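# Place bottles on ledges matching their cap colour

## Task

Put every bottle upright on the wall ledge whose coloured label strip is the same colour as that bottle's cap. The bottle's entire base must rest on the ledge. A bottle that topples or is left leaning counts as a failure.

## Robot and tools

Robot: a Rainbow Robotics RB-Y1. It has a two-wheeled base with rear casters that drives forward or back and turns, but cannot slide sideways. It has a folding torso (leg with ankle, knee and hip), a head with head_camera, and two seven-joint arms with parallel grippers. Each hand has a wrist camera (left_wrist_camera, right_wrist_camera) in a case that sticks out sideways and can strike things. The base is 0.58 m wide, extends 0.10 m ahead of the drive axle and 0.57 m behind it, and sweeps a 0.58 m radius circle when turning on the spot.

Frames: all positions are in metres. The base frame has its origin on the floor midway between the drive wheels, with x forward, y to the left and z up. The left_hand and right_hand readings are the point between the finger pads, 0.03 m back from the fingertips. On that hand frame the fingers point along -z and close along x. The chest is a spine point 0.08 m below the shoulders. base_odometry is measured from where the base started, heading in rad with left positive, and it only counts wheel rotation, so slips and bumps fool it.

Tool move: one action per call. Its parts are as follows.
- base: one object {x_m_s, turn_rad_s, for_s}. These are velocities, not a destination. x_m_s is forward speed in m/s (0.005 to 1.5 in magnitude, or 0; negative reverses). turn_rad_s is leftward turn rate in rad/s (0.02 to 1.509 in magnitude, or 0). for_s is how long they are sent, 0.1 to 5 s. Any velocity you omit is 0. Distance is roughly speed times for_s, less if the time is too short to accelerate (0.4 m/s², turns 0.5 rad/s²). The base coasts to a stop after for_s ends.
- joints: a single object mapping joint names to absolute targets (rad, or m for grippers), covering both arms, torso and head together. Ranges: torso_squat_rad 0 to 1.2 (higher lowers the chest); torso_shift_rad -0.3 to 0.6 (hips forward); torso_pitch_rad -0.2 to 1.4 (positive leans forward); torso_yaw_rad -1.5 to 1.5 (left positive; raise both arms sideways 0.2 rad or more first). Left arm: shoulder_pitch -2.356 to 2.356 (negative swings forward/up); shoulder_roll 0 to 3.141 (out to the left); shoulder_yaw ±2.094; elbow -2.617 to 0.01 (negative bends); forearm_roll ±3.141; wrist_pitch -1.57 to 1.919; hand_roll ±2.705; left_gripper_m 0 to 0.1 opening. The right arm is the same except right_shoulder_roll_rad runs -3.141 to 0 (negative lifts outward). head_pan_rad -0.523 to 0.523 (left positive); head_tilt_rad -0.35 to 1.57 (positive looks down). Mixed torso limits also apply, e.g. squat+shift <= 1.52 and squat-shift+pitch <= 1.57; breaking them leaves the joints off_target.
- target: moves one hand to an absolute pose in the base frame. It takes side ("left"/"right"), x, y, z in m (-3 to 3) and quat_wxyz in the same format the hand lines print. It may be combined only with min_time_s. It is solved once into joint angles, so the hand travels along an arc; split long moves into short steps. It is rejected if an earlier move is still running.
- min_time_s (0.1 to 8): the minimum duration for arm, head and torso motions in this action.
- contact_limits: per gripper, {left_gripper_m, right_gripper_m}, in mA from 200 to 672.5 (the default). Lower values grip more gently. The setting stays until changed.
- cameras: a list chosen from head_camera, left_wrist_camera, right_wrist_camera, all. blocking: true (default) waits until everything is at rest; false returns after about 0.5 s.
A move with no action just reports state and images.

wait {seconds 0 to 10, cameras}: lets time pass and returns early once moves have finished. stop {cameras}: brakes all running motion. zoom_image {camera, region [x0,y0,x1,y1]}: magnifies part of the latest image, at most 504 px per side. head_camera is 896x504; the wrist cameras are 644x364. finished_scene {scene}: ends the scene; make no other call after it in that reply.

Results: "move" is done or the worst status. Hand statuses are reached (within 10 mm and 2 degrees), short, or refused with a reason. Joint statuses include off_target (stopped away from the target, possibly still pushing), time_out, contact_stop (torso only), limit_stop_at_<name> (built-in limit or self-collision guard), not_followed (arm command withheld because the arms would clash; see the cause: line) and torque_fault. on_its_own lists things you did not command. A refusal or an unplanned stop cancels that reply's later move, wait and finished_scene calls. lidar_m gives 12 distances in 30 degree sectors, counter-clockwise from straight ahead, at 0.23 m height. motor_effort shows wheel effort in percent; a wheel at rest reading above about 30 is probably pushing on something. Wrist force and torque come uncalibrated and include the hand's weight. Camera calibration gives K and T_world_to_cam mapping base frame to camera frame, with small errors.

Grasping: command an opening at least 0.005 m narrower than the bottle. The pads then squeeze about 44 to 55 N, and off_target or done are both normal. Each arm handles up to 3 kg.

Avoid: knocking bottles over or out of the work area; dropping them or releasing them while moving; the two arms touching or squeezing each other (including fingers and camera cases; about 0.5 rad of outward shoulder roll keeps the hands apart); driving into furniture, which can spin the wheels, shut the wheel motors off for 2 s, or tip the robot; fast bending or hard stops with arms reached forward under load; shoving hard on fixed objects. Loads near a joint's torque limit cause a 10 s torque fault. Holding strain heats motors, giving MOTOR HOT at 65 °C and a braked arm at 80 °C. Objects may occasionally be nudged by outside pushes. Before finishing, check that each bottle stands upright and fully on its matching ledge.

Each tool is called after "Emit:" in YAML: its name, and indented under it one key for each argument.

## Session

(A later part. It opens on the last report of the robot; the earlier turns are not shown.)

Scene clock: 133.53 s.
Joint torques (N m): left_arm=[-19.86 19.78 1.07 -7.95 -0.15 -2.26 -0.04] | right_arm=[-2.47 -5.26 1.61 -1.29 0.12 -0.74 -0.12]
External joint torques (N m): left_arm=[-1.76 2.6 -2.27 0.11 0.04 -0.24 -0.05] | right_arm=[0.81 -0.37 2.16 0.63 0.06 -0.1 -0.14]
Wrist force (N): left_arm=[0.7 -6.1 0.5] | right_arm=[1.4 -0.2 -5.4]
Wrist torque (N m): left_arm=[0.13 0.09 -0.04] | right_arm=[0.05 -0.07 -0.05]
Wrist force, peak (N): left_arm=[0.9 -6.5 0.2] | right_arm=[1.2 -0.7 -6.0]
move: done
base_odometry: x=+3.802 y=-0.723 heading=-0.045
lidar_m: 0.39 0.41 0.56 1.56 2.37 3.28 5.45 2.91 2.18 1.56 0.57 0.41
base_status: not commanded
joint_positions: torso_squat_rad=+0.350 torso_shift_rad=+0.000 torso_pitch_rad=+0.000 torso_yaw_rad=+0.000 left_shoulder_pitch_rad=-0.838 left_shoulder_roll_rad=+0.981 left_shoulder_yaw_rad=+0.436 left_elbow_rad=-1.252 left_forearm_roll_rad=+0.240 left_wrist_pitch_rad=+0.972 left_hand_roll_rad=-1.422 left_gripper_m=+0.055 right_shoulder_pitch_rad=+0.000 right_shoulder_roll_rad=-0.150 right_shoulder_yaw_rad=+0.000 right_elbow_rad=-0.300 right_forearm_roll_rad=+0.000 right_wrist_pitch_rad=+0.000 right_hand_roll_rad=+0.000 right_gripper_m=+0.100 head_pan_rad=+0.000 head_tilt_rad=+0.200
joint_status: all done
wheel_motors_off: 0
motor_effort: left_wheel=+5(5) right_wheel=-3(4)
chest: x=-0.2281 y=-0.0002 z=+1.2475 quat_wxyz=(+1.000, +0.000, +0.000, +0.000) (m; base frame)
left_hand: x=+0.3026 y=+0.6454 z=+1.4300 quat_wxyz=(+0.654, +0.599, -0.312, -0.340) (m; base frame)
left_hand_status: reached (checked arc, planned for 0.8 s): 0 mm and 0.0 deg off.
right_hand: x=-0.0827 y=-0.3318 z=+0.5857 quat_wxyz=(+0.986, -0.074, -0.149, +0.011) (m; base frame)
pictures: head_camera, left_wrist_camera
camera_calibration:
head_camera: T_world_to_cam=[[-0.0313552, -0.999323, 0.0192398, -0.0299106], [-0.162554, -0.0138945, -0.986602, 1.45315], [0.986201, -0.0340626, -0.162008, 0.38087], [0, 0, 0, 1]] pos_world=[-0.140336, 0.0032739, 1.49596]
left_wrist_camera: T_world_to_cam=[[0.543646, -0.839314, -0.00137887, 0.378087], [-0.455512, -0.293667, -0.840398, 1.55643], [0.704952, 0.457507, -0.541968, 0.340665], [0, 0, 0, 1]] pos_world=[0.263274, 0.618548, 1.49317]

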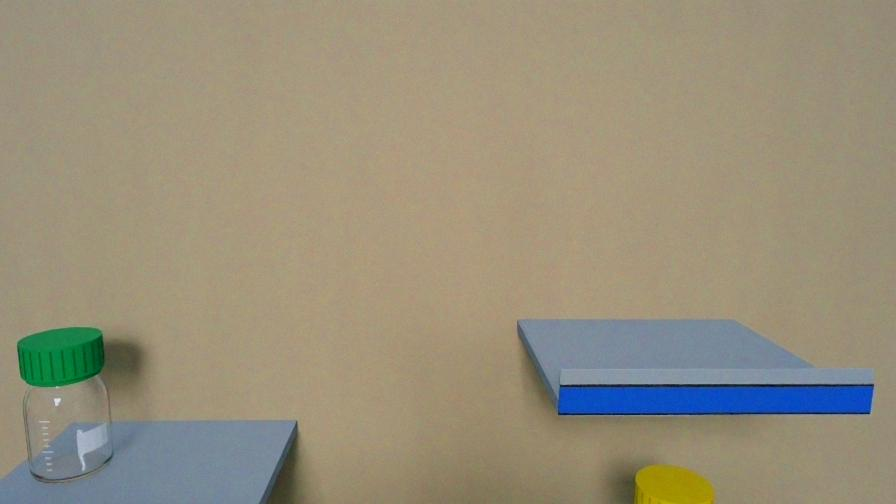

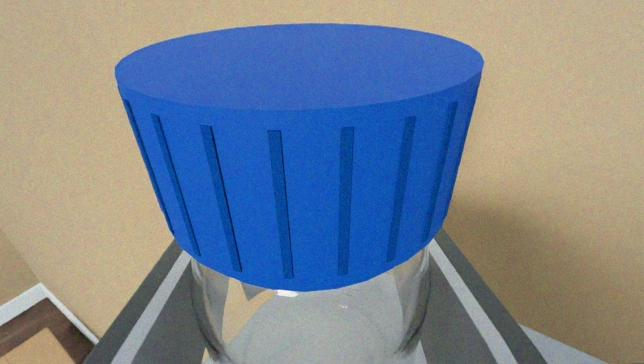

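Emit:
move:
  target: {"side": "left", "x": 0.2, "y": 0.42, "z": 1.46, "quat_wxyz": [0.58488, 0.53597, -0.41126, -0.44879]}
  min_time_s: 1.5

Emit:
move:
  target: {"side": "left", "x": 0.2, "y": 0.14, "z": 1.46, "quat_wxyz": [0.44879, 0.41126, -0.53597, -0.58488]}
  min_time_s: 1.5
  cameras: ["left_wrist_camera", "head_camera"]

Scene clock: 137.03 s.
Joint torques (N m): left_arm=[-13.77 13.78 6.19 -1.82 -1.06 -2.37 0.31] | right_arm=[-2.29 -5.77 1.1 -1.63 0.13 -0.66 -0.01]
External joint torques (N m): left_arm=[-0.75 0.82 1.52 -0.65 -0.25 -0.5 0.3] | right_arm=[0.99 -0.88 1.64 0.29 0.07 -0.02 -0.02]
Wrist force (N): left_arm=[0.5 -6.0 0.1] | right_arm=[1.6 -0.3 -4.8]
Wrist torque (N m): left_arm=[0.10 0.07 -0.16] | right_arm=[0.07 0.00 -0.06]
Wrist force, peak (N): left_arm=[0.9 -7.0 0.4] | right_arm=[1.8 -0.5 -6.1]
move: done
base_odometry: x=+3.802 y=-0.723 heading=-0.045
lidar_m: 0.39 0.41 0.56 1.56 2.36 3.27 5.45 2.91 2.18 1.57 0.57 0.41
base_status: not commanded
joint_positions: torso_squat_rad=+0.350 torso_shift_rad=+0.000 torso_pitch_rad=+0.000 torso_yaw_rad=+0.000 left_shoulder_pitch_rad=-0.639 left_shoulder_roll_rad=+0.972 left_shoulder_yaw_rad=+0.503 left_elbow_rad=-2.219 left_forearm_roll_rad=+0.566 left_wrist_pitch_rad=+1.619 left_hand_roll_rad=-1.160 left_gripper_m=+0.055 right_shoulder_pitch_rad=+0.000 right_shoulder_roll_rad=-0.150 right_shoulder_yaw_rad=+0.000 right_elbow_rad=-0.300 right_forearm_roll_rad=+0.000 right_wrist_pitch_rad=+0.000 right_hand_roll_rad=+0.000 right_gripper_m=+0.100 head_pan_rad=+0.000 head_tilt_rad=+0.200
joint_status: all done
wheel_motors_off: 0
motor_effort: left_wheel=+5(5) right_wheel=-2(4)
chest: x=-0.2281 y=-0.0002 z=+1.2475 quat_wxyz=(+1.000, +0.000, +0.000, +0.000) (m; base frame)
left_hand: x=+0.2003 y=+0.4201 z=+1.4599 quat_wxyz=(+0.585, +0.536, -0.411, -0.449) (m; base frame)
left_hand_status: reached (checked arc, planned for 1.5 s): 0 mm and 0.0 deg off.
right_hand: x=-0.0827 y=-0.3318 z=+0.5858 quat_wxyz=(+0.986, -0.074, -0.149, +0.011) (m; base frame)
pictures: none

Scene clock: 138.87 s.
Joint torques (N m): left_arm=[-16.91 7.04 5.32 0.79 -1.56 -1.69 0.47] | right_arm=[-2.57 -5.65 1.2 -1.23 0.04 -0.48 -0.01]
External joint torques (N m): left_arm=[-1.22 0.35 -1 -0.41 -0.19 -0.17 0.46] | right_arm=[0.71 -0.76 1.74 0.69 -0.03 0.16 -0.02]
Wrist force (N): left_arm=[0.3 -6.1 0.5] | right_arm=[0.8 -1.0 -5.6]
Wrist torque (N m): left_arm=[0.12 0.03 -0.16] | right_arm=[0.13 -0.11 -0.06]
Wrist force, peak (N): left_arm=[0.9 -6.4 0.1] | right_arm=[1.4 -0.9 -5.9]
move: done
base_odometry: x=+3.802 y=-0.723 heading=-0.045
lidar_m: 0.39 0.41 0.57 1.56 2.36 3.28 5.45 2.91 2.18 1.57 0.56 0.41
base_status: not commanded
joint_positions: torso_squat_rad=+0.350 torso_shift_rad=+0.000 torso_pitch_rad=+0.000 torso_yaw_rad=+0.000 left_shoulder_pitch_rad=-1.070 left_shoulder_roll_rad=+0.779 left_shoulder_yaw_rad=-0.065 left_elbow_rad=-2.375 left_forearm_roll_rad=+0.607 left_wrist_pitch_rad=+1.689 left_hand_roll_rad=-0.830 left_gripper_m=+0.055 right_shoulder_pitch_rad=+0.000 right_shoulder_roll_rad=-0.150 right_shoulder_yaw_rad=+0.000 right_elbow_rad=-0.300 right_forearm_roll_rad=+0.000 right_wrist_pitch_rad=+0.000 right_hand_roll_rad=+0.000 right_gripper_m=+0.100 head_pan_rad=+0.000 head_tilt_rad=+0.200
joint_status: all done
wheel_motors_off: 0
motor_effort: left_wheel=+5(5) right_wheel=-2(4)
chest: x=-0.2281 y=-0.0002 z=+1.2475 quat_wxyz=(+1.000, +0.000, +0.000, +0.000) (m; base frame)
left_hand: x=+0.1998 y=+0.1402 z=+1.4601 quat_wxyz=(+0.448, +0.411, -0.536, -0.585) (m; base frame)
left_hand_status: reached (checked arc, planned for 1.5 s): 0 mm and 0.1 deg off.
right_hand: x=-0.0827 y=-0.3318 z=+0.5858 quat_wxyz=(+0.986, -0.074, -0.149, +0.011) (m; base frame)
pictures: head_camera, left_wrist_camera
camera_calibration:
head_camera: T_world_to_cam=[[-0.031338, -0.999322, 0.0193382, -0.0300551], [-0.162558, -0.0139943, -0.9866, 1.45315], [0.986201, -0.0340617, -0.162009, 0.380871], [0, 0, 0, 1]] pos_world=[-0.140336, 0.00327414, 1.49596]
left_wrist_camera: T_world_to_cam=[[-0.294343, -0.955697, -0.00218146, 0.194972], [-0.517219, 0.161216, -0.840532, 1.33531], [0.803646, -0.246277, -0.541757, 0.739218], [0, 0, 0, 1]] pos_world=[0.153964, 0.153115, 1.52327]

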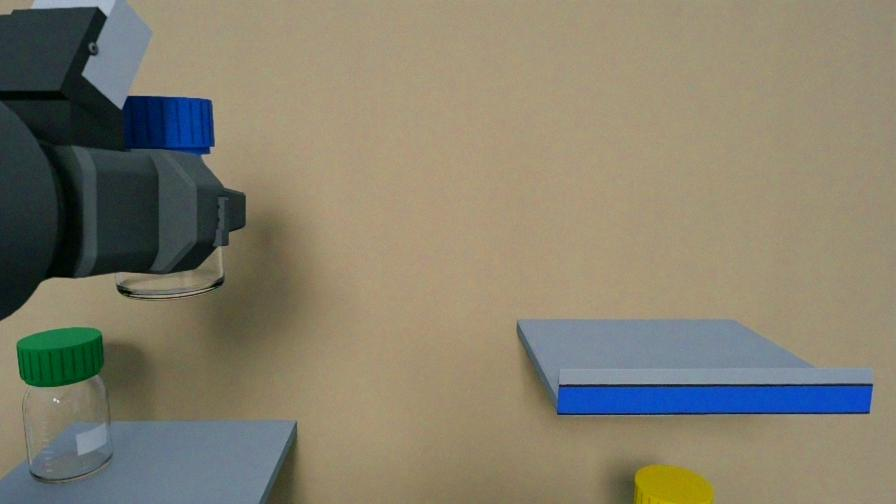

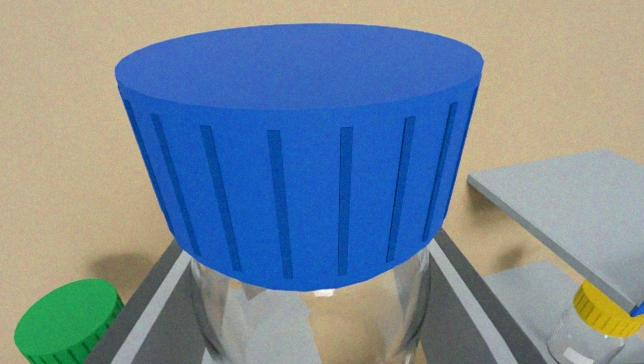

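Emit:
move:
  target: {"side": "left", "x": 0.22, "y": -0.1, "z": 1.45, "quat_wxyz": [0.34041, 0.31194, -0.59924, -0.65394]}
  min_time_s: 1.5

Emit:
move:
  target: {"side": "left", "x": 0.297, "y": -0.155, "z": 1.42, "quat_wxyz": [0.34041, 0.31194, -0.59924, -0.65394]}
  min_time_s: 1.0
  cameras: ["left_wrist_camera", "head_camera"]

Scene clock: 141.30 s.
Joint torques (N m): left_arm=[-20 5.54 7.69 -1.36 -1.47 -1.75 0.57] | right_arm=[-2.79 -5.15 1.18 -1.55 0.19 -0.51 0.14]
External joint torques (N m): left_arm=[-1.42 0.65 -1 0.42 -0.15 -0.25 0.56] | right_arm=[0.49 -0.26 1.72 0.37 0.12 0.13 0.12]
Wrist force (N): left_arm=[0.6 -6.0 0.4] | right_arm=[0.8 0.1 -5.6]
Wrist torque (N m): left_arm=[0.11 0.08 -0.16] | right_arm=[0.01 -0.12 -0.07]
Wrist force, peak (N): left_arm=[0.6 -6.5 -0.3] | right_arm=[1.7 -0.2 -6.1]
move: done
base_odometry: x=+3.802 y=-0.723 heading=-0.045
lidar_m: 0.39 0.42 0.57 1.56 2.36 3.27 5.44 2.91 2.18 1.57 0.57 0.41
base_status: not commanded
joint_positions: torso_squat_rad=+0.350 torso_shift_rad=+0.000 torso_pitch_rad=+0.000 torso_yaw_rad=+0.000 left_shoulder_pitch_rad=-1.345 left_shoulder_roll_rad=+0.335 left_shoulder_yaw_rad=-0.460 left_elbow_rad=-1.947 left_forearm_roll_rad=+0.383 left_wrist_pitch_rad=+1.381 left_hand_roll_rad=-0.824 left_gripper_m=+0.055 right_shoulder_pitch_rad=+0.000 right_shoulder_roll_rad=-0.150 right_shoulder_yaw_rad=+0.000 right_elbow_rad=-0.300 right_forearm_roll_rad=+0.000 right_wrist_pitch_rad=+0.000 right_hand_roll_rad=+0.000 right_gripper_m=+0.100 head_pan_rad=+0.000 head_tilt_rad=+0.200
joint_status: all done
wheel_motors_off: 0
motor_effort: left_wheel=+5(5) right_wheel=-2(4)
chest: x=-0.2281 y=-0.0002 z=+1.2475 quat_wxyz=(+1.000, +0.000, +0.000, +0.000) (m; base frame)
left_hand: x=+0.2200 y=-0.0999 z=+1.4501 quat_wxyz=(+0.340, +0.312, -0.599, -0.654) (m; base frame)
left_hand_status: reached (checked arc, planned for 1.5 s): 0 mm and 0.0 deg off.
right_hand: x=-0.0827 y=-0.3318 z=+0.5858 quat_wxyz=(+0.986, -0.074, -0.149, +0.011) (m; base frame)
pictures: none

Scene clock: 142.70 s.
Joint torques (N m): left_arm=[-23.12 6.51 7.58 -4.53 -1.43 -1.67 0.13] | right_arm=[-2.47 -5.55 1.35 -1.43 0.2 -0.44 0.02]
External joint torques (N m): left_arm=[-2.07 0.89 -1.19 -0.12 -0.39 -0.09 0.12] | right_arm=[0.81 -0.66 1.89 0.48 0.14 0.2 0]
Wrist force (N): left_arm=[0.8 -6.2 0.3] | right_arm=[1.2 -0.8 -5.4]
Wrist torque (N m): left_arm=[0.13 0.11 -0.04] | right_arm=[0.11 -0.06 -0.04]
Wrist force, peak (N): left_arm=[1.5 -6.5 -0.1] | right_arm=[0.2 -1.1 -6.0]
move: done
base_odometry: x=+3.802 y=-0.723 heading=-0.045
lidar_m: 0.39 0.41 0.56 1.56 2.36 3.28 5.45 2.91 2.18 1.58 0.57 0.41
base_status: not commanded
joint_positions: torso_squat_rad=+0.350 torso_shift_rad=+0.000 torso_pitch_rad=+0.000 torso_yaw_rad=+0.000 left_shoulder_pitch_rad=-1.392 left_shoulder_roll_rad=+0.201 left_shoulder_yaw_rad=-0.529 left_elbow_rad=-1.509 left_forearm_roll_rad=+0.298 left_wrist_pitch_rad=+1.049 left_hand_roll_rad=-0.885 left_gripper_m=+0.055 right_shoulder_pitch_rad=+0.000 right_shoulder_roll_rad=-0.150 right_shoulder_yaw_rad=+0.000 right_elbow_rad=-0.300 right_forearm_roll_rad=+0.000 right_wrist_pitch_rad=+0.000 right_hand_roll_rad=+0.000 right_gripper_m=+0.100 head_pan_rad=+0.000 head_tilt_rad=+0.200
joint_status: all done
wheel_motors_off: 0
motor_effort: left_wheel=+5(5) right_wheel=-3(3)
chest: x=-0.2281 y=-0.0002 z=+1.2475 quat_wxyz=(+1.000, +0.000, +0.000, +0.000) (m; base frame)
left_hand: x=+0.2970 y=-0.1549 z=+1.4201 quat_wxyz=(+0.341, +0.312, -0.599, -0.654) (m; base frame)
left_hand_status: reached (checked arc, planned for 1.0 s): 0 mm and 0.0 deg off.
right_hand: x=-0.0827 y=-0.3318 z=+0.5858 quat_wxyz=(+0.986, -0.074, -0.149, +0.011) (m; base frame)
pictures: head_camera, left_wrist_camera
camera_calibration:
head_camera: T_world_to_cam=[[-0.0313354, -0.999322, 0.0193411, -0.029956], [-0.162655, -0.0139942, -0.986584, 1.45313], [0.986185, -0.034061, -0.162106, 0.380918], [0, 0, 0, 1]] pos_world=[-0.140236, 0.00337413, 1.49596]
left_wrist_camera: T_world_to_cam=[[-0.602868, -0.79784, -0.00149756, 0.0565923], [-0.431939, 0.327961, -0.840161, 1.39945], [0.670805, -0.505859, -0.542335, 0.566843], [0, 0, 0, 1]] pos_world=[0.258355, -0.127072, 1.48327]

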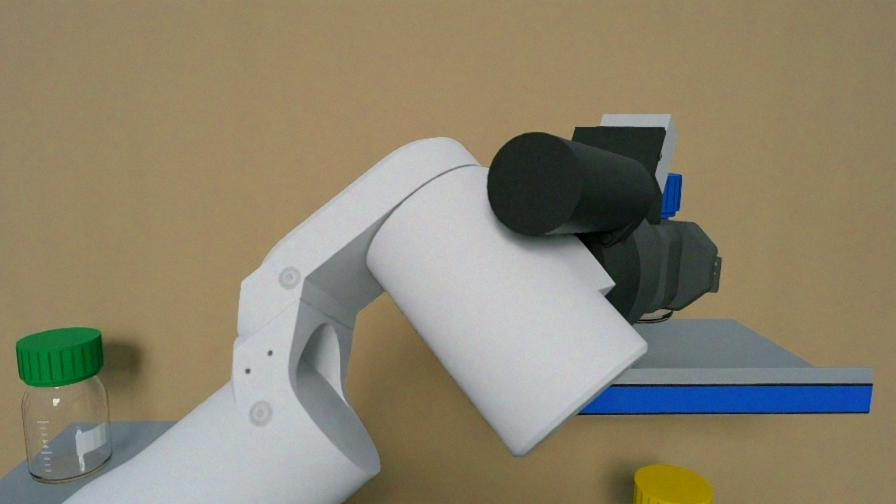

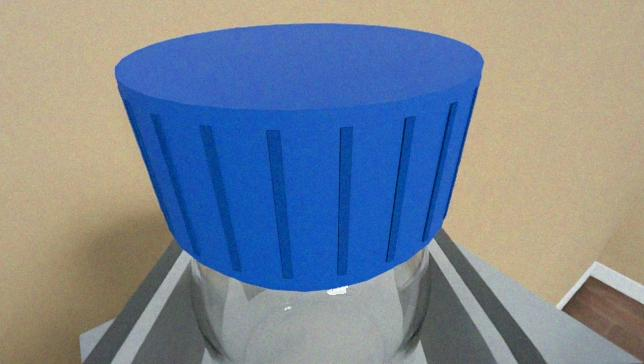

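Emit:
move:
  target: {"side": "left", "x": 0.297, "y": -0.158, "z": 1.395, "quat_wxyz": [0.34041, 0.31194, -0.59924, -0.65394]}
  min_time_s: 0.8

Emit:
move:
  target: {"side": "left", "x": 0.297, "y": -0.158, "z": 1.39, "quat_wxyz": [0.34041, 0.31194, -0.59924, -0.65394]}
  min_time_s: 0.5
  cameras: ["left_wrist_camera", "head_camera"]

Scene clock: 144.60 s.
Joint torques (N m): left_arm=[-22.13 4.9 7.49 -5.88 -1.51 -2.16 0.55] | right_arm=[-2.04 -5.33 1.06 -1.24 0.06 -0.6 0.03]
External joint torques (N m): left_arm=[-1.19 0.03 -1.36 -1.12 -0.46 -0.6 0.53] | right_arm=[1.24 -0.44 1.6 0.67 0 0.04 0.01]
Wrist force (N): left_arm=[0.7 -5.9 0.6] | right_arm=[1.1 -0.8 -5.0]
Wrist torque (N m): left_arm=[0.10 0.09 -0.15] | right_arm=[0.10 -0.07 -0.05]
Wrist force, peak (N): left_arm=[0.4 -6.5 0.3] | right_arm=[1.6 -0.8 -5.9]
move: done
base_odometry: x=+3.802 y=-0.723 heading=-0.045
lidar_m: 0.39 0.41 0.57 1.56 2.37 3.28 5.44 2.91 2.18 1.57 0.57 0.41
base_status: not commanded
joint_positions: torso_squat_rad=+0.350 torso_shift_rad=+0.000 torso_pitch_rad=+0.000 torso_yaw_rad=+0.000 left_shoulder_pitch_rad=-1.334 left_shoulder_roll_rad=+0.189 left_shoulder_yaw_rad=-0.561 left_elbow_rad=-1.534 left_forearm_roll_rad=+0.252 left_wrist_pitch_rad=+1.025 left_hand_roll_rad=-0.865 left_gripper_m=+0.055 right_shoulder_pitch_rad=+0.000 right_shoulder_roll_rad=-0.150 right_shoulder_yaw_rad=+0.000 right_elbow_rad=-0.300 right_forearm_roll_rad=+0.000 right_wrist_pitch_rad=+0.000 right_hand_roll_rad=+0.000 right_gripper_m=+0.100 head_pan_rad=+0.000 head_tilt_rad=+0.200
joint_status: all done
wheel_motors_off: 0
motor_effort: left_wheel=+5(5) right_wheel=-2(4)
chest: x=-0.2281 y=-0.0002 z=+1.2475 quat_wxyz=(+1.000, +0.000, +0.000, +0.000) (m; base frame)
left_hand: x=+0.2966 y=-0.1582 z=+1.3958 quat_wxyz=(+0.340, +0.311, -0.599, -0.655) (m; base frame)
left_hand_status: reached (checked arc, planned for 0.8 s): 1 mm and 0.2 deg off.
right_hand: x=-0.0827 y=-0.3318 z=+0.5858 quat_wxyz=(+0.986, -0.074, -0.149, +0.011) (m; base frame)
pictures: none

Scene clock: 145.43 s.
Joint torques (N m): left_arm=[-21.92 4.29 7.41 -6.12 -1.53 -1.91 0.54] | right_arm=[-2.51 -4.99 1.57 -1.22 0.29 -0.61 -0.06]
External joint torques (N m): left_arm=[-0.99 -0.39 -1.45 -1.26 -0.47 -0.36 0.52] | right_arm=[0.77 -0.11 2.11 0.69 0.22 0.03 -0.07]
Wrist force (N): left_arm=[0.8 -6.0 0.1] | right_arm=[1.7 -0.7 -4.8]
Wrist torque (N m): left_arm=[0.11 0.08 -0.16] | right_arm=[0.12 -0.04 -0.05]
Wrist force, peak (N): left_arm=[0.6 -6.4 -0.1] | right_arm=[1.3 -0.4 -6.0]
move: done
base_odometry: x=+3.802 y=-0.723 heading=-0.045
lidar_m: 0.39 0.41 0.56 1.56 2.36 3.27 5.45 2.91 2.18 1.57 0.57 0.41
base_status: not commanded
joint_positions: torso_squat_rad=+0.350 torso_shift_rad=+0.000 torso_pitch_rad=+0.000 torso_yaw_rad=+0.000 left_shoulder_pitch_rad=-1.318 left_shoulder_roll_rad=+0.187 left_shoulder_yaw_rad=-0.568 left_elbow_rad=-1.540 left_forearm_roll_rad=+0.236 left_wrist_pitch_rad=+1.018 left_hand_roll_rad=-0.859 left_gripper_m=+0.055 right_shoulder_pitch_rad=+0.000 right_shoulder_roll_rad=-0.150 right_shoulder_yaw_rad=+0.000 right_elbow_rad=-0.300 right_forearm_roll_rad=+0.000 right_wrist_pitch_rad=+0.000 right_hand_roll_rad=+0.000 right_gripper_m=+0.100 head_pan_rad=+0.000 head_tilt_rad=+0.200
joint_status: all done
wheel_motors_off: 0
motor_effort: left_wheel=+5(5) right_wheel=-3(3)
chest: x=-0.2281 y=-0.0002 z=+1.2475 quat_wxyz=(+1.000, +0.000, +0.000, +0.000) (m; base frame)
left_hand: x=+0.2971 y=-0.1578 z=+1.3903 quat_wxyz=(+0.341, +0.312, -0.599, -0.654) (m; base frame)
left_hand_status: reached (checked arc, planned for 0.5 s): 0 mm and 0.0 deg off.
right_hand: x=-0.0827 y=-0.3318 z=+0.5858 quat_wxyz=(+0.986, -0.074, -0.149, +0.011) (m; base frame)
pictures: head_camera, left_wrist_camera
camera_calibration:
head_camera: T_world_to_cam=[[-0.0313354, -0.999322, 0.0193411, -0.029956], [-0.162655, -0.0139942, -0.986584, 1.45313], [0.986185, -0.034061, -0.162106, 0.380918], [0, 0, 0, 1]] pos_world=[-0.140236, 0.00337413, 1.49596]
left_wrist_camera: T_world_to_cam=[[-0.602731, -0.797943, -0.00182043, 0.0546364], [-0.432088, 0.328296, -0.839953, 1.37522], [0.670832, -0.505479, -0.542656, 0.549607], [0, 0, 0, 1]] pos_world=[0.258454, -0.130069, 1.45347]

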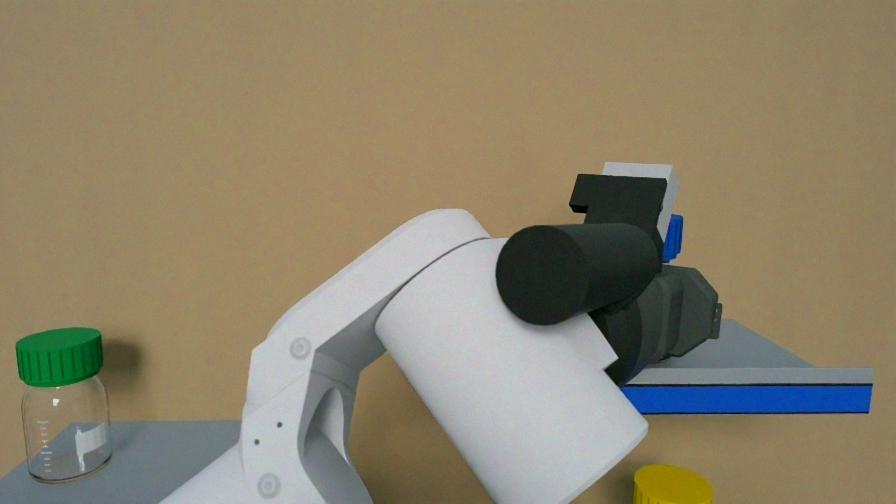

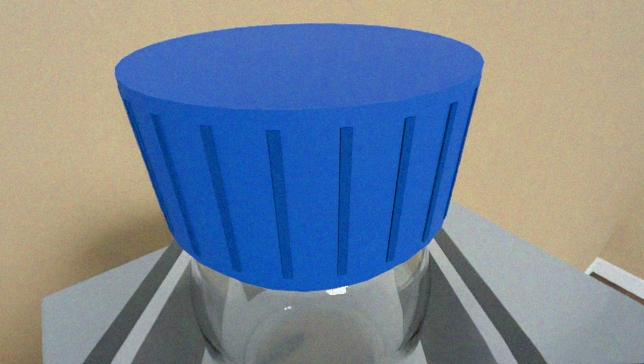

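Emit:
move:
  target: {"side": "left", "x": 0.299, "y": -0.158, "z": 1.385, "quat_wxyz": [0.34041, 0.31194, -0.59924, -0.65394]}
  min_time_s: 0.5

Emit:
move:
  target: {"side": "left", "x": 0.299, "y": -0.158, "z": 1.381, "quat_wxyz": [0.34041, 0.31194, -0.59924, -0.65394]}
  min_time_s: 0.5
  cameras: ["left_wrist_camera", "head_camera"]

Scene clock: 146.93 s.
Joint torques (N m): left_arm=[-12.79 3.55 1.62 -0.06 0.54 1.11 0.44] | right_arm=[-2.35 -5.6 0.99 -1.37 0.08 -0.45 -0.05]
External joint torques (N m): left_arm=[8.15 -1.03 -7.25 4.87 1.59 2.66 0.43] | right_arm=[0.93 -0.71 1.53 0.55 0.02 0.19 -0.07]
Wrist force (N): left_arm=[1.4 11.7 3.1] | right_arm=[1.7 -0.4 -5.0]
Wrist torque (N m): left_arm=[-0.05 0.14 -0.05] | right_arm=[0.04 0.03 -0.08]
Wrist force, peak (N): left_arm=[1.2 11.8 4.4] | right_arm=[1.3 -0.5 -6.1]
move: done
base_odometry: x=+3.802 y=-0.723 heading=-0.045
lidar_m: 0.39 0.41 0.56 1.56 2.36 3.28 5.45 2.91 2.18 1.57 0.57 0.41
base_status: not commanded
joint_positions: torso_squat_rad=+0.350 torso_shift_rad=+0.000 torso_pitch_rad=+0.000 torso_yaw_rad=+0.000 left_shoulder_pitch_rad=-1.309 left_shoulder_roll_rad=+0.186 left_shoulder_yaw_rad=-0.572 left_elbow_rad=-1.538 left_forearm_roll_rad=+0.227 left_wrist_pitch_rad=+1.005 left_hand_roll_rad=-0.858 left_gripper_m=+0.055 right_shoulder_pitch_rad=+0.000 right_shoulder_roll_rad=-0.150 right_shoulder_yaw_rad=+0.000 right_elbow_rad=-0.300 right_forearm_roll_rad=+0.000 right_wrist_pitch_rad=+0.000 right_hand_roll_rad=+0.000 right_gripper_m=+0.100 head_pan_rad=+0.000 head_tilt_rad=+0.200
joint_status: all done
wheel_motors_off: 0
motor_effort: left_wheel=+5(5) right_wheel=-3(4)
chest: x=-0.2282 y=-0.0002 z=+1.2475 quat_wxyz=(+1.000, +0.000, +0.000, +0.000) (m; base frame)
left_hand: x=+0.2982 y=-0.1580 z=+1.3875 quat_wxyz=(+0.339, +0.313, -0.601, -0.653) (m; base frame)
left_hand_status: reached (checked arc, planned for 0.5 s): 3 mm and 0.3 deg off.
right_hand: x=-0.0827 y=-0.3318 z=+0.5858 quat_wxyz=(+0.986, -0.074, -0.149, +0.011) (m; base frame)
pictures: none

Scene clock: 147.77 s.
Joint torques (N m): left_arm=[-2.68 1.02 -5.21 1.96 3.27 4.29 0.47] | right_arm=[-2.48 -5.47 1.3 -1.14 0.1 -0.54 0]
External joint torques (N m): left_arm=[18.25 -3.47 -14.08 6.93 4.32 5.83 0.46] | right_arm=[0.82 -0.58 1.84 0.78 0.03 0.1 -0.02]
Wrist force (N): left_arm=[-1.0 31.3 -3.4] | right_arm=[1.3 -0.8 -4.9]
Wrist torque (N m): left_arm=[0.03 0.10 -0.14] | right_arm=[0.08 -0.01 -0.01]
Wrist force, peak (N): left_arm=[0.1 32.0 -3.6] | right_arm=[0.9 -0.2 -6.0]
move: done
base_odometry: x=+3.802 y=-0.723 heading=-0.045
lidar_m: 0.39 0.41 0.56 1.56 2.37 3.28 5.44 2.91 2.17 1.57 0.57 0.41
base_status: not commanded
joint_positions: torso_squat_rad=+0.350 torso_shift_rad=+0.000 torso_pitch_rad=-0.001 torso_yaw_rad=+0.000 left_shoulder_pitch_rad=-1.301 left_shoulder_roll_rad=+0.185 left_shoulder_yaw_rad=-0.575 left_elbow_rad=-1.542 left_forearm_roll_rad=+0.219 left_wrist_pitch_rad=+0.999 left_hand_roll_rad=-0.855 left_gripper_m=+0.055 right_shoulder_pitch_rad=+0.000 right_shoulder_roll_rad=-0.150 right_shoulder_yaw_rad=+0.000 right_elbow_rad=-0.300 right_forearm_roll_rad=+0.000 right_wrist_pitch_rad=+0.000 right_hand_roll_rad=+0.000 right_gripper_m=+0.100 head_pan_rad=+0.000 head_tilt_rad=+0.200
joint_status: all done
wheel_motors_off: 0
motor_effort: left_wheel=+5(5) right_wheel=-3(3)
chest: x=-0.2283 y=-0.0002 z=+1.2475 quat_wxyz=(+1.000, +0.000, +0.000, +0.000) (m; base frame)
left_hand: x=+0.2981 y=-0.1580 z=+1.3858 quat_wxyz=(+0.338, +0.313, -0.602, -0.652) (m; base frame)
left_hand_status: reached (checked arc, planned for 0.5 s): 5 mm and 0.5 deg off.
right_hand: x=-0.0826 y=-0.3318 z=+0.5859 quat_wxyz=(+0.986, -0.074, -0.149, +0.011) (m; base frame)
pictures: head_camera, left_wrist_camera
camera_calibration:
head_camera: T_world_to_cam=[[-0.0313276, -0.99932, 0.0194234, -0.0300904], [-0.162155, -0.014094, -0.986665, 1.45326], [0.986268, -0.0340595, -0.161604, 0.380574], [0, 0, 0, 1]] pos_world=[-0.140637, 0.00337436, 1.49596]
left_wrist_camera: T_world_to_cam=[[-0.604045, -0.796943, -0.00349582, 0.0579926], [-0.424653, 0.325573, -0.844791, 1.37601], [0.674388, -0.508807, -0.535085, 0.534359], [0, 0, 0, 1]] pos_world=[0.258993, -0.12989, 1.44858]

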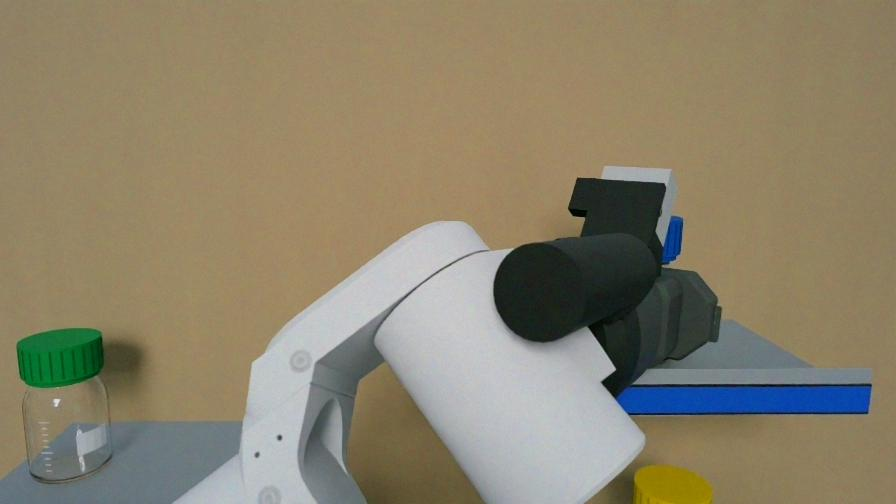

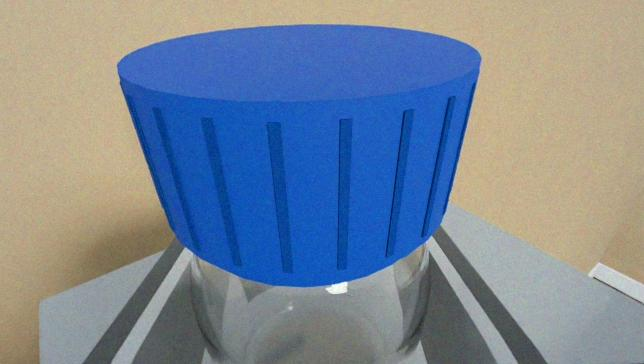

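Emit:
move:
  target: {"side": "left", "x": 0.298, "y": -0.158, "z": 1.388, "quat_wxyz": [0.34041, 0.31194, -0.59924, -0.65394]}
  min_time_s: 0.4

Emit:
move:
  joints: {"left_gripper_m": 0.1}
  cameras: ["left_wrist_camera"]

Scene clock: 148.83 s.
Joint torques (N m): left_arm=[-18.74 4.61 7.3 -2.68 -0.38 -0.49 -0.04] | right_arm=[-2.59 -5.65 1.31 -1.57 0.08 -0.6 -0.08]
External joint torques (N m): left_arm=[2.2 -0.03 -1.56 2.22 0.66 1.06 -0.05] | right_arm=[0.7 -0.76 1.85 0.35 0.02 0.04 -0.09]
Wrist force (N): left_arm=[0.4 0.9 0.8] | right_arm=[1.2 -0.9 -5.2]
Wrist torque (N m): left_arm=[0.03 0.05 -0.05] | right_arm=[0.12 -0.06 -0.04]
Wrist force, peak (N): left_arm=[-1.3 32.0 -3.9] | right_arm=[1.3 -0.8 -5.8]
move: done
base_odometry: x=+3.802 y=-0.723 heading=-0.045
lidar_m: 0.39 0.41 0.56 1.56 2.36 3.27 5.44 2.91 2.18 1.57 0.57 0.41
base_status: not commanded
joint_positions: torso_squat_rad=+0.350 torso_shift_rad=+0.000 torso_pitch_rad=+0.000 torso_yaw_rad=+0.000 left_shoulder_pitch_rad=-1.314 left_shoulder_roll_rad=+0.186 left_shoulder_yaw_rad=-0.570 left_elbow_rad=-1.538 left_forearm_roll_rad=+0.232 left_wrist_pitch_rad=+1.011 left_hand_roll_rad=-0.859 left_gripper_m=+0.055 right_shoulder_pitch_rad=+0.000 right_shoulder_roll_rad=-0.150 right_shoulder_yaw_rad=+0.000 right_elbow_rad=-0.300 right_forearm_roll_rad=+0.000 right_wrist_pitch_rad=+0.000 right_hand_roll_rad=+0.000 right_gripper_m=+0.100 head_pan_rad=+0.000 head_tilt_rad=+0.200
joint_status: all done
wheel_motors_off: 0
motor_effort: left_wheel=+5(5) right_wheel=-3(4)
chest: x=-0.2283 y=-0.0002 z=+1.2475 quat_wxyz=(+1.000, +0.000, +0.000, +0.000) (m; base frame)
left_hand: x=+0.2977 y=-0.1581 z=+1.3889 quat_wxyz=(+0.340, +0.312, -0.600, -0.654) (m; base frame)
left_hand_status: reached (checked arc, planned for 0.4 s): 1 mm and 0.1 deg off.
right_hand: x=-0.0826 y=-0.3318 z=+0.5858 quat_wxyz=(+0.986, -0.074, -0.149, +0.011) (m; base frame)
pictures: none

Scene clock: 149.83 s.
Joint torques (N m): left_arm=[-20.71 4.72 7.27 -4.03 -0.96 -1.48 0.07] | right_arm=[-2.68 -5.38 1.85 -1.46 -0.12 -0.65 0]
External joint torques (N m): left_arm=[0.24 0.08 -1.59 0.87 0.09 0.08 0.05] | right_arm=[0.6 -0.49 2.39 0.46 -0.19 -0.01 -0.02]
Wrist force (N): left_arm=[0.9 -4.2 0.2] | right_arm=[0.6 -1.1 -5.4]
Wrist torque (N m): left_arm=[0.10 0.10 -0.03] | right_arm=[0.16 -0.15 -0.01]
Wrist force, peak (N): left_arm=[0.6 -4.8 0.2] | right_arm=[1.0 -0.4 -6.3]
move: done
base_odometry: x=+3.802 y=-0.723 heading=-0.045
lidar_m: 0.39 0.41 0.57 1.56 2.37 3.27 5.44 2.91 2.18 1.57 0.56 0.41
base_status: not commanded
joint_positions: torso_squat_rad=+0.350 torso_shift_rad=+0.000 torso_pitch_rad=+0.000 torso_yaw_rad=+0.000 left_shoulder_pitch_rad=-1.314 left_shoulder_roll_rad=+0.186 left_shoulder_yaw_rad=-0.570 left_elbow_rad=-1.537 left_forearm_roll_rad=+0.232 left_wrist_pitch_rad=+1.011 left_hand_roll_rad=-0.859 left_gripper_m=+0.100 right_shoulder_pitch_rad=+0.000 right_shoulder_roll_rad=-0.150 right_shoulder_yaw_rad=+0.000 right_elbow_rad=-0.300 right_forearm_roll_rad=+0.000 right_wrist_pitch_rad=+0.000 right_hand_roll_rad=+0.000 right_gripper_m=+0.100 head_pan_rad=+0.000 head_tilt_rad=+0.200
joint_status: all done
wheel_motors_off: 0
motor_effort: left_wheel=+5(5) right_wheel=-3(4)
chest: x=-0.2282 y=-0.0002 z=+1.2475 quat_wxyz=(+1.000, +0.000, +0.000, +0.000) (m; base frame)
left_hand: x=+0.2981 y=-0.1579 z=+1.3884 quat_wxyz=(+0.340, +0.312, -0.600, -0.654) (m; base frame)
right_hand: x=-0.0827 y=-0.3318 z=+0.5858 quat_wxyz=(+0.986, -0.074, -0.149, +0.011) (m; base frame)
pictures: left_wrist_camera
camera_calibration:
left_wrist_camera: T_world_to_cam=[[-0.602999, -0.79774, -0.00179731, 0.0551577], [-0.431206, 0.327836, -0.840586, 1.3746], [0.671158, -0.506098, -0.541675, 0.546275], [0, 0, 0, 1]] pos_world=[0.259359, -0.130173, 1.45147]

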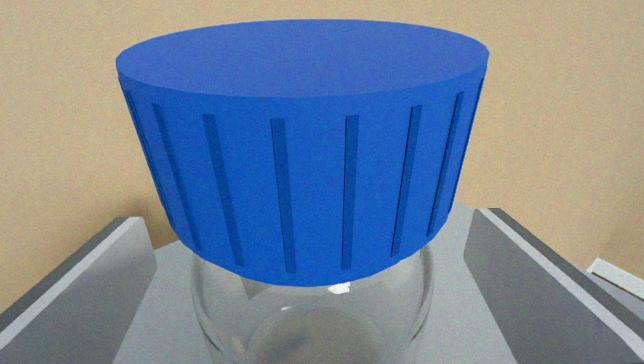

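Emit:
move:
  target: {"side": "left", "x": 0.2, "y": -0.089, "z": 1.415, "quat_wxyz": [0.34041, 0.31194, -0.59924, -0.65394]}
  min_time_s: 1.2
  cameras: ["left_wrist_camera"]

Emit:
move:
  target: {"side": "left", "x": 0.19, "y": 0.14, "z": 1.46, "quat_wxyz": [0.44879, 0.41126, -0.53597, -0.58488]}
  min_time_s: 1.2

Emit:
move:
  target: {"side": "left", "x": 0.18, "y": 0.42, "z": 1.44, "quat_wxyz": [0.58488, 0.53597, -0.41126, -0.44879]}
  min_time_s: 1.2

Emit:
move:
  target: {"side": "left", "x": 0.15, "y": 0.466, "z": 1.3, "quat_wxyz": [0.62178, 0.56977, -0.36298, -0.39612]}
  min_time_s: 1.0
  cameras: ["left_wrist_camera", "head_camera"]

Scene clock: 153.40 s.
Joint torques (N m): left_arm=[-17.81 5.5 9.54 -2.55 -1.26 -1.65 0.51] | right_arm=[-2.2 -5.34 1.31 -1.6 0.06 -0.53 0.03]
External joint torques (N m): left_arm=[-0.13 1.74 0.96 -0.7 0.13 -0.2 0.5] | right_arm=[1.08 -0.45 1.85 0.31 -0.01 0.11 0.01]
Wrist force (N): left_arm=[0.5 -4.4 0.5] | right_arm=[1.7 0.0 -4.9]
Wrist torque (N m): left_arm=[0.09 0.06 -0.15] | right_arm=[0.04 -0.01 -0.03]
Wrist force, peak (N): left_arm=[0.7 -4.8 0.2] | right_arm=[1.4 -0.8 -6.5]
move: done
base_odometry: x=+3.802 y=-0.723 heading=-0.045
lidar_m: 0.39 0.41 0.56 1.56 2.36 3.28 5.45 2.90 2.18 1.57 0.57 0.42
base_status: not commanded
joint_positions: torso_squat_rad=+0.350 torso_shift_rad=+0.000 torso_pitch_rad=+0.000 torso_yaw_rad=+0.000 left_shoulder_pitch_rad=-1.225 left_shoulder_roll_rad=+0.347 left_shoulder_yaw_rad=-0.506 left_elbow_rad=-2.109 left_forearm_roll_rad=+0.317 left_wrist_pitch_rad=+1.421 left_hand_roll_rad=-0.788 left_gripper_m=+0.100 right_shoulder_pitch_rad=+0.000 right_shoulder_roll_rad=-0.150 right_shoulder_yaw_rad=+0.000 right_elbow_rad=-0.300 right_forearm_roll_rad=+0.000 right_wrist_pitch_rad=+0.000 right_hand_roll_rad=+0.000 right_gripper_m=+0.100 head_pan_rad=+0.000 head_tilt_rad=+0.200
joint_status: all done
wheel_motors_off: 0
motor_effort: left_wheel=+5(5) right_wheel=-3(4)
chest: x=-0.2281 y=-0.0002 z=+1.2475 quat_wxyz=(+1.000, +0.000, +0.000, +0.000) (m; base frame)
left_hand: x=+0.2001 y=-0.0892 z=+1.4150 quat_wxyz=(+0.340, +0.312, -0.599, -0.654) (m; base frame)
left_hand_status: reached (checked arc, planned for 1.2 s): 0 mm and 0.0 deg off.
right_hand: x=-0.0827 y=-0.3318 z=+0.5858 quat_wxyz=(+0.986, -0.074, -0.149, +0.011) (m; base frame)
pictures: left_wrist_camera
camera_calibration:
left_wrist_camera: T_world_to_cam=[[-0.603084, -0.797674, -0.00236753, 0.0518401], [-0.431585, 0.328795, -0.840017, 1.33158], [0.670838, -0.505579, -0.542556, 0.662601], [0, 0, 0, 1]] pos_world=[0.161456, -0.0614678, 1.47817]

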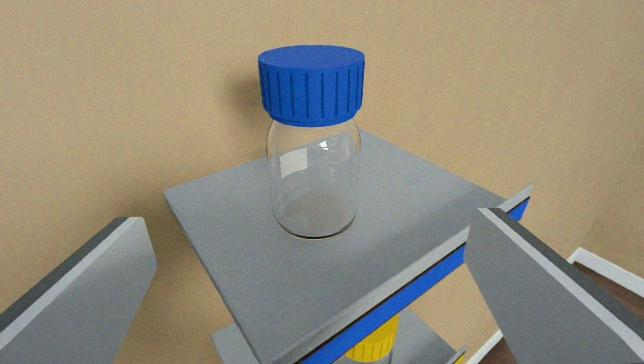

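Scene clock: 154.97 s.
Joint torques (N m): left_arm=[-15.71 7.72 6.04 0.87 -1.38 -1.78 0.11] | right_arm=[-2.6 -5.13 1.29 -1.26 0.14 -0.73 -0.03]
External joint torques (N m): left_arm=[-0.12 1.34 0.47 -0.36 -0.1 -0.2 0.09] | right_arm=[0.68 -0.24 1.83 0.65 0.07 -0.09 -0.04]
Wrist force (N): left_arm=[0.6 -4.4 0.4] | right_arm=[1.6 -0.7 -5.2]
Wrist torque (N m): left_arm=[0.12 0.08 -0.04] | right_arm=[0.12 -0.01 -0.01]
Wrist force, peak (N): left_arm=[0.3 -5.2 0.2] | right_arm=[1.3 -0.6 -6.1]
move: done
base_odometry: x=+3.802 y=-0.723 heading=-0.045
lidar_m: 0.39 0.41 0.56 1.56 2.36 3.27 5.45 2.91 2.18 1.57 0.57 0.41
base_status: not commanded
joint_positions: torso_squat_rad=+0.350 torso_shift_rad=+0.000 torso_pitch_rad=+0.000 torso_yaw_rad=+0.000 left_shoulder_pitch_rad=-1.077 left_shoulder_roll_rad=+0.700 left_shoulder_yaw_rad=-0.019 left_elbow_rad=-2.410 left_forearm_roll_rad=+0.577 left_wrist_pitch_rad=+1.777 left_hand_roll_rad=-0.880 left_gripper_m=+0.100 right_shoulder_pitch_rad=+0.000 right_shoulder_roll_rad=-0.150 right_shoulder_yaw_rad=+0.000 right_elbow_rad=-0.300 right_forearm_roll_rad=+0.000 right_wrist_pitch_rad=+0.000 right_hand_roll_rad=+0.000 right_gripper_m=+0.100 head_pan_rad=+0.000 head_tilt_rad=+0.200
joint_status: all done
wheel_motors_off: 0
motor_effort: left_wheel=+5(5) right_wheel=-2(4)
chest: x=-0.2281 y=-0.0002 z=+1.2475 quat_wxyz=(+1.000, +0.000, +0.000, +0.000) (m; base frame)
left_hand: x=+0.1897 y=+0.1399 z=+1.4603 quat_wxyz=(+0.449, +0.412, -0.536, -0.584) (m; base frame)
left_hand_status: reached (checked arc, planned for 1.2 s): 0 mm and 0.2 deg off.
right_hand: x=-0.0827 y=-0.3318 z=+0.5858 quat_wxyz=(+0.986, -0.074, -0.149, +0.011) (m; base frame)
pictures: none

Scene clock: 156.50 s.
Joint torques (N m): left_arm=[-11.27 15.13 6.4 0.1 -1.04 -1.66 0.17] | right_arm=[-2.84 -4.77 1.58 -1.34 0.02 -0.81 -0.27]
External joint torques (N m): left_arm=[-0.45 1.3 0.42 0.41 0.04 0.07 0.16] | right_arm=[0.44 0.12 2.12 0.57 -0.05 -0.17 -0.28]
Wrist force (N): left_arm=[0.2 -4.4 0.5] | right_arm=[1.2 -0.1 -5.4]
Wrist torque (N m): left_arm=[0.11 0.03 -0.03] | right_arm=[0.04 -0.04 -0.08]
Wrist force, peak (N): left_arm=[-0.4 -5.0 -0.6] | right_arm=[1.1 -1.0 -5.8]
move: done
base_odometry: x=+3.802 y=-0.723 heading=-0.045
lidar_m: 0.39 0.41 0.57 1.56 2.36 3.27 5.45 2.91 2.18 1.56 0.57 0.41
base_status: not commanded
joint_positions: torso_squat_rad=+0.350 torso_shift_rad=+0.000 torso_pitch_rad=+0.000 torso_yaw_rad=+0.000 left_shoulder_pitch_rad=-0.417 left_shoulder_roll_rad=+1.082 left_shoulder_yaw_rad=+0.566 left_elbow_rad=-2.331 left_forearm_roll_rad=+0.649 left_wrist_pitch_rad=+1.534 left_hand_roll_rad=-1.002 left_gripper_m=+0.100 right_shoulder_pitch_rad=+0.000 right_shoulder_roll_rad=-0.150 right_shoulder_yaw_rad=+0.000 right_elbow_rad=-0.300 right_forearm_roll_rad=+0.000 right_wrist_pitch_rad=+0.000 right_hand_roll_rad=+0.000 right_gripper_m=+0.100 head_pan_rad=+0.000 head_tilt_rad=+0.200
joint_status: all done
wheel_motors_off: 0
motor_effort: left_wheel=+4(5) right_wheel=-2(4)
chest: x=-0.2281 y=-0.0002 z=+1.2475 quat_wxyz=(+1.000, +0.000, +0.000, +0.000) (m; base frame)
left_hand: x=+0.1792 y=+0.4202 z=+1.4405 quat_wxyz=(+0.586, +0.538, -0.411, -0.446) (m; base frame)
left_hand_status: reached (checked arc, planned for 1.2 s): 1 mm and 0.4 deg off.
right_hand: x=-0.0827 y=-0.3318 z=+0.5858 quat_wxyz=(+0.986, -0.074, -0.149, +0.011) (m; base frame)
pictures: none

Scene clock: 157.83 s.
Joint torques (N m): left_arm=[-8.27 13.32 6.8 -5.24 -0.83 -1.58 -0.02] | right_arm=[-2.21 -5.45 1.03 -1.42 0.19 -0.5 0.07]
External joint torques (N m): left_arm=[-1.18 1.27 0.76 -0.7 0.1 0.17 -0.03] | right_arm=[1.07 -0.55 1.57 0.49 0.13 0.14 0.06]
Wrist force (N): left_arm=[0.6 -4.2 0.4] | right_arm=[1.2 0.0 -5.4]
Wrist torque (N m): left_arm=[0.09 0.08 -0.03] | right_arm=[0.03 -0.09 -0.07]
Wrist force, peak (N): left_arm=[0.1 -5.5 0.0] | right_arm=[1.4 -0.3 -6.2]
move: done
base_odometry: x=+3.802 y=-0.723 heading=-0.045
lidar_m: 0.39 0.41 0.56 1.56 2.36 3.27 5.44 2.90 2.18 1.57 0.56 0.41
base_status: not commanded
joint_positions: torso_squat_rad=+0.350 torso_shift_rad=+0.000 torso_pitch_rad=+0.000 torso_yaw_rad=+0.000 left_shoulder_pitch_rad=+0.090 left_shoulder_roll_rad=+0.713 left_shoulder_yaw_rad=+0.576 left_elbow_rad=-2.506 left_forearm_roll_rad=+0.276 left_wrist_pitch_rad=+1.227 left_hand_roll_rad=-1.031 left_gripper_m=+0.100 right_shoulder_pitch_rad=+0.000 right_shoulder_roll_rad=-0.150 right_shoulder_yaw_rad=+0.000 right_elbow_rad=-0.300 right_forearm_roll_rad=+0.000 right_wrist_pitch_rad=+0.000 right_hand_roll_rad=+0.000 right_gripper_m=+0.100 head_pan_rad=+0.000 head_tilt_rad=+0.200
joint_status: all done
wheel_motors_off: 0
motor_effort: left_wheel=+4(5) right_wheel=-4(4)
chest: x=-0.2281 y=-0.0002 z=+1.2475 quat_wxyz=(+1.000, +0.000, +0.000, +0.000) (m; base frame)
left_hand: x=+0.1498 y=+0.4660 z=+1.3000 quat_wxyz=(+0.622, +0.570, -0.362, -0.396) (m; base frame)
left_hand_status: reached (checked arc, planned for 1.0 s): 0 mm and 0.1 deg off.
right_hand: x=-0.0827 y=-0.3318 z=+0.5858 quat_wxyz=(+0.986, -0.074, -0.149, +0.011) (m; base frame)
pictures: head_camera, left_wrist_camera
camera_calibration:
head_camera: T_world_to_cam=[[-0.0313354, -0.999322, 0.0193411, -0.029956], [-0.162655, -0.0139942, -0.986584, 1.45313], [0.986185, -0.034061, -0.162106, 0.380918], [0, 0, 0, 1]] pos_world=[-0.140236, 0.00337413, 1.49596]
left_wrist_camera: T_world_to_cam=[[0.390712, -0.920511, -0.00193398, 0.371811], [-0.501064, -0.210914, -0.839315, 1.29176], [0.772191, 0.328899, -0.543642, 0.512019], [0, 0, 0, 1]] pos_world=[0.106608, 0.446304, 1.36327]

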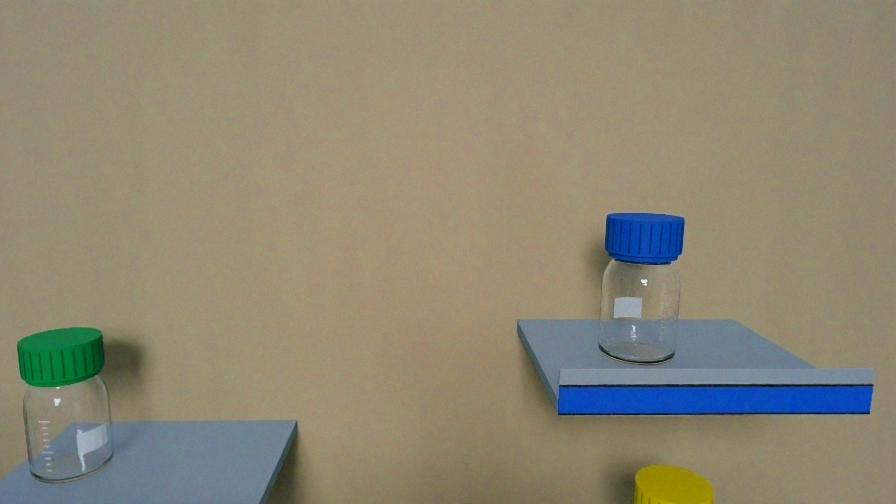

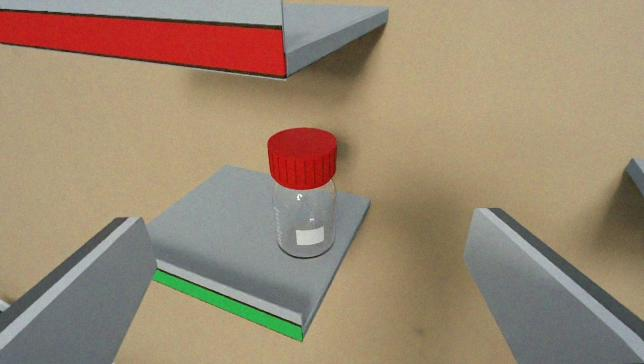

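Emit:
move:
  target: {"side": "left", "x": 0.154, "y": 0.479, "z": 1.215, "quat_wxyz": [0.62178, 0.56977, -0.36298, -0.39612]}
  min_time_s: 0.8

Emit:
move:
  target: {"side": "left", "x": 0.25, "y": 0.524, "z": 1.21, "quat_wxyz": [0.62178, 0.56977, -0.36298, -0.39612]}
  min_time_s: 1.0
  cameras: ["left_wrist_camera"]

Scene clock: 160.30 s.
Joint torques (N m): left_arm=[-6.5 10.96 3.82 -7.73 -0.67 -1.79 0.07] | right_arm=[-2.4 -5.94 0.82 -1.24 0.01 -0.31 0.05]
External joint torques (N m): left_arm=[-0.69 0.65 -1.97 -0.05 -0.05 0.03 0.05] | right_arm=[0.88 -1.05 1.36 0.68 -0.05 0.33 0.04]
Wrist force (N): left_arm=[0.5 -4.3 0.7] | right_arm=[0.5 -0.7 -5.7]
Wrist torque (N m): left_arm=[0.08 0.06 -0.02] | right_arm=[0.08 -0.15 -0.04]
Wrist force, peak (N): left_arm=[0.2 -4.9 0.6] | right_arm=[2.1 -0.5 -5.8]
move: done
base_odometry: x=+3.802 y=-0.723 heading=-0.045
lidar_m: 0.39 0.41 0.56 1.56 2.36 3.27 5.45 2.91 2.18 1.57 0.56 0.41
base_status: not commanded
joint_positions: torso_squat_rad=+0.350 torso_shift_rad=+0.000 torso_pitch_rad=+0.000 torso_yaw_rad=+0.000 left_shoulder_pitch_rad=+0.256 left_shoulder_roll_rad=+0.506 left_shoulder_yaw_rad=+0.473 left_elbow_rad=-2.384 left_forearm_roll_rad=+0.133 left_wrist_pitch_rad=+0.865 left_hand_roll_rad=-1.097 left_gripper_m=+0.100 right_shoulder_pitch_rad=+0.000 right_shoulder_roll_rad=-0.150 right_shoulder_yaw_rad=+0.000 right_elbow_rad=-0.300 right_forearm_roll_rad=+0.000 right_wrist_pitch_rad=+0.000 right_hand_roll_rad=+0.000 right_gripper_m=+0.100 head_pan_rad=+0.000 head_tilt_rad=+0.200
joint_status: all done
wheel_motors_off: 0
motor_effort: left_wheel=+5(5) right_wheel=-2(4)
chest: x=-0.2281 y=-0.0002 z=+1.2475 quat_wxyz=(+1.000, +0.000, +0.000, +0.000) (m; base frame)
left_hand: x=+0.1539 y=+0.4791 z=+1.2152 quat_wxyz=(+0.622, +0.570, -0.363, -0.396) (m; base frame)
left_hand_status: reached (checked arc, planned for 0.8 s): 0 mm and 0.0 deg off.
right_hand: x=-0.0827 y=-0.3318 z=+0.5858 quat_wxyz=(+0.986, -0.074, -0.149, +0.011) (m; base frame)
pictures: none

Scene clock: 161.63 s.
Joint torques (N m): left_arm=[-11.59 15.37 4.68 -8.02 -0.66 -1.82 0.1] | right_arm=[-1.98 -5.22 1.03 -1.48 0.2 -0.46 -0.09]
External joint torques (N m): left_arm=[-0.05 1.5 -1.74 0.39 -0.17 0.02 0.09] | right_arm=[1.3 -0.33 1.57 0.43 0.13 0.18 -0.1]
Wrist force (N): left_arm=[0.6 -4.3 0.7] | right_arm=[1.0 -1.1 -5.8]
Wrist torque (N m): left_arm=[0.11 0.09 -0.03] | right_arm=[0.17 -0.06 -0.05]
Wrist force, peak (N): left_arm=[0.3 -4.8 0.1] | right_arm=[1.4 -1.2 -6.0]
move: done
base_odometry: x=+3.802 y=-0.723 heading=-0.045
lidar_m: 0.39 0.41 0.57 1.56 2.37 3.28 5.44 2.91 2.18 1.57 0.56 0.42
base_status: not commanded
joint_positions: torso_squat_rad=+0.350 torso_shift_rad=+0.000 torso_pitch_rad=+0.000 torso_yaw_rad=+0.000 left_shoulder_pitch_rad=-0.059 left_shoulder_roll_rad=+0.618 left_shoulder_yaw_rad=+0.394 left_elbow_rad=-1.932 left_forearm_roll_rad=+0.124 left_wrist_pitch_rad=+0.740 left_hand_roll_rad=-1.127 left_gripper_m=+0.100 right_shoulder_pitch_rad=+0.000 right_shoulder_roll_rad=-0.150 right_shoulder_yaw_rad=+0.000 right_elbow_rad=-0.300 right_forearm_roll_rad=+0.000 right_wrist_pitch_rad=+0.000 right_hand_roll_rad=+0.000 right_gripper_m=+0.100 head_pan_rad=+0.000 head_tilt_rad=+0.200
joint_status: all done
wheel_motors_off: 0
motor_effort: left_wheel=+5(5) right_wheel=-3(4)
chest: x=-0.2281 y=-0.0002 z=+1.2475 quat_wxyz=(+1.000, +0.000, +0.000, +0.000) (m; base frame)
left_hand: x=+0.2500 y=+0.5241 z=+1.2104 quat_wxyz=(+0.622, +0.570, -0.363, -0.396) (m; base frame)
left_hand_status: reached (checked arc, planned for 1.0 s): 0 mm and 0.0 deg off.
right_hand: x=-0.0827 y=-0.3318 z=+0.5858 quat_wxyz=(+0.986, -0.074, -0.149, +0.011) (m; base frame)
pictures: left_wrist_camera
camera_calibration:
left_wrist_camera: T_world_to_cam=[[0.389621, -0.920974, -0.00168132, 0.386315], [-0.49958, -0.209814, -0.840475, 1.27943], [0.773703, 0.328306, -0.541848, 0.364665], [0, 0, 0, 1]] pos_world=[0.206518, 0.504506, 1.27357]

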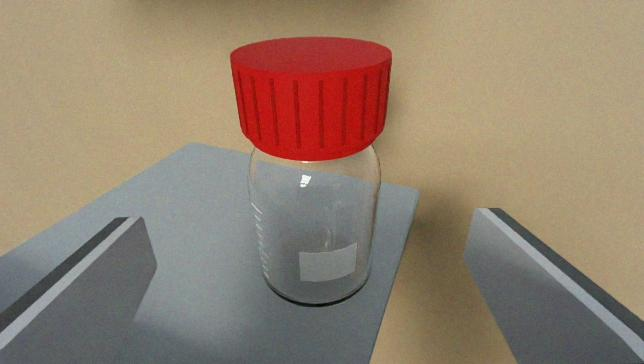

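Emit:
move:
  target: {"side": "left", "x": 0.301, "y": 0.547, "z": 1.203, "quat_wxyz": [0.62178, 0.56977, -0.36298, -0.39612]}
  min_time_s: 1.0
  cameras: ["left_wrist_camera"]

Scene clock: 163.67 s.
Joint torques (N m): left_arm=[-15.26 16.93 4.02 -8.58 -0.51 -1.85 0.13] | right_arm=[-1.9 -5.33 1.67 -1.29 0.27 -0.64 0]
External joint torques (N m): left_arm=[-0.71 1.49 -2.22 0.39 -0.14 0.02 0.12] | right_arm=[1.37 -0.43 2.22 0.62 0.21 0 -0.01]
Wrist force (N): left_arm=[0.7 -4.4 0.2] | right_arm=[1.4 -0.5 -5.4]
Wrist torque (N m): left_arm=[0.11 0.08 -0.04] | right_arm=[0.09 0.03 -0.03]
Wrist force, peak (N): left_arm=[0.8 -4.8 0.7] | right_arm=[1.6 -0.9 -6.0]
move: done
base_odometry: x=+3.802 y=-0.723 heading=-0.045
lidar_m: 0.39 0.41 0.56 1.56 2.36 3.27 5.44 2.91 2.18 1.56 0.57 0.41
base_status: not commanded
joint_positions: torso_squat_rad=+0.350 torso_shift_rad=+0.000 torso_pitch_rad=+0.000 torso_yaw_rad=+0.000 left_shoulder_pitch_rad=-0.231 left_shoulder_roll_rad=+0.659 left_shoulder_yaw_rad=+0.343 left_elbow_rad=-1.641 left_forearm_roll_rad=+0.124 left_wrist_pitch_rad=+0.619 left_hand_roll_rad=-1.155 left_gripper_m=+0.100 right_shoulder_pitch_rad=+0.000 right_shoulder_roll_rad=-0.150 right_shoulder_yaw_rad=+0.000 right_elbow_rad=-0.300 right_forearm_roll_rad=+0.000 right_wrist_pitch_rad=+0.000 right_hand_roll_rad=+0.000 right_gripper_m=+0.100 head_pan_rad=+0.000 head_tilt_rad=+0.200
joint_status: all done
wheel_motors_off: 0
motor_effort: left_wheel=+5(5) right_wheel=-3(4)
chest: x=-0.2281 y=-0.0002 z=+1.2475 quat_wxyz=(+1.000, +0.000, +0.000, +0.000) (m; base frame)
left_hand: x=+0.3009 y=+0.5471 z=+1.2034 quat_wxyz=(+0.622, +0.570, -0.363, -0.396) (m; base frame)
left_hand_status: reached (checked arc, planned for 1.0 s): 0 mm and 0.0 deg off.
right_hand: x=-0.0827 y=-0.3318 z=+0.5858 quat_wxyz=(+0.986, -0.074, -0.149, +0.011) (m; base frame)
pictures: left_wrist_camera
camera_calibration:
left_wrist_camera: T_world_to_cam=[[0.389666, -0.920955, -0.00160389, 0.387494], [-0.49961, -0.209927, -0.840429, 1.30386], [0.77366, 0.328288, -0.541919, 0.313973], [0, 0, 0, 1]] pos_world=[0.257518, 0.527506, 1.26657]

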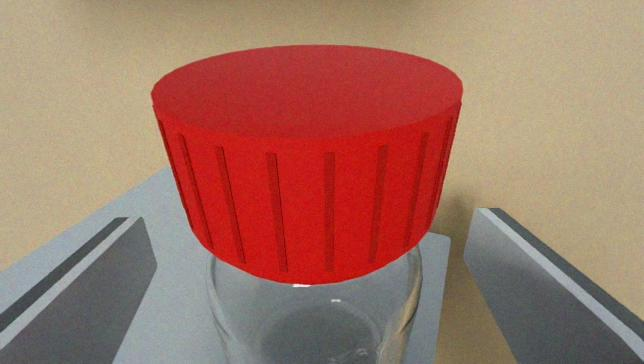

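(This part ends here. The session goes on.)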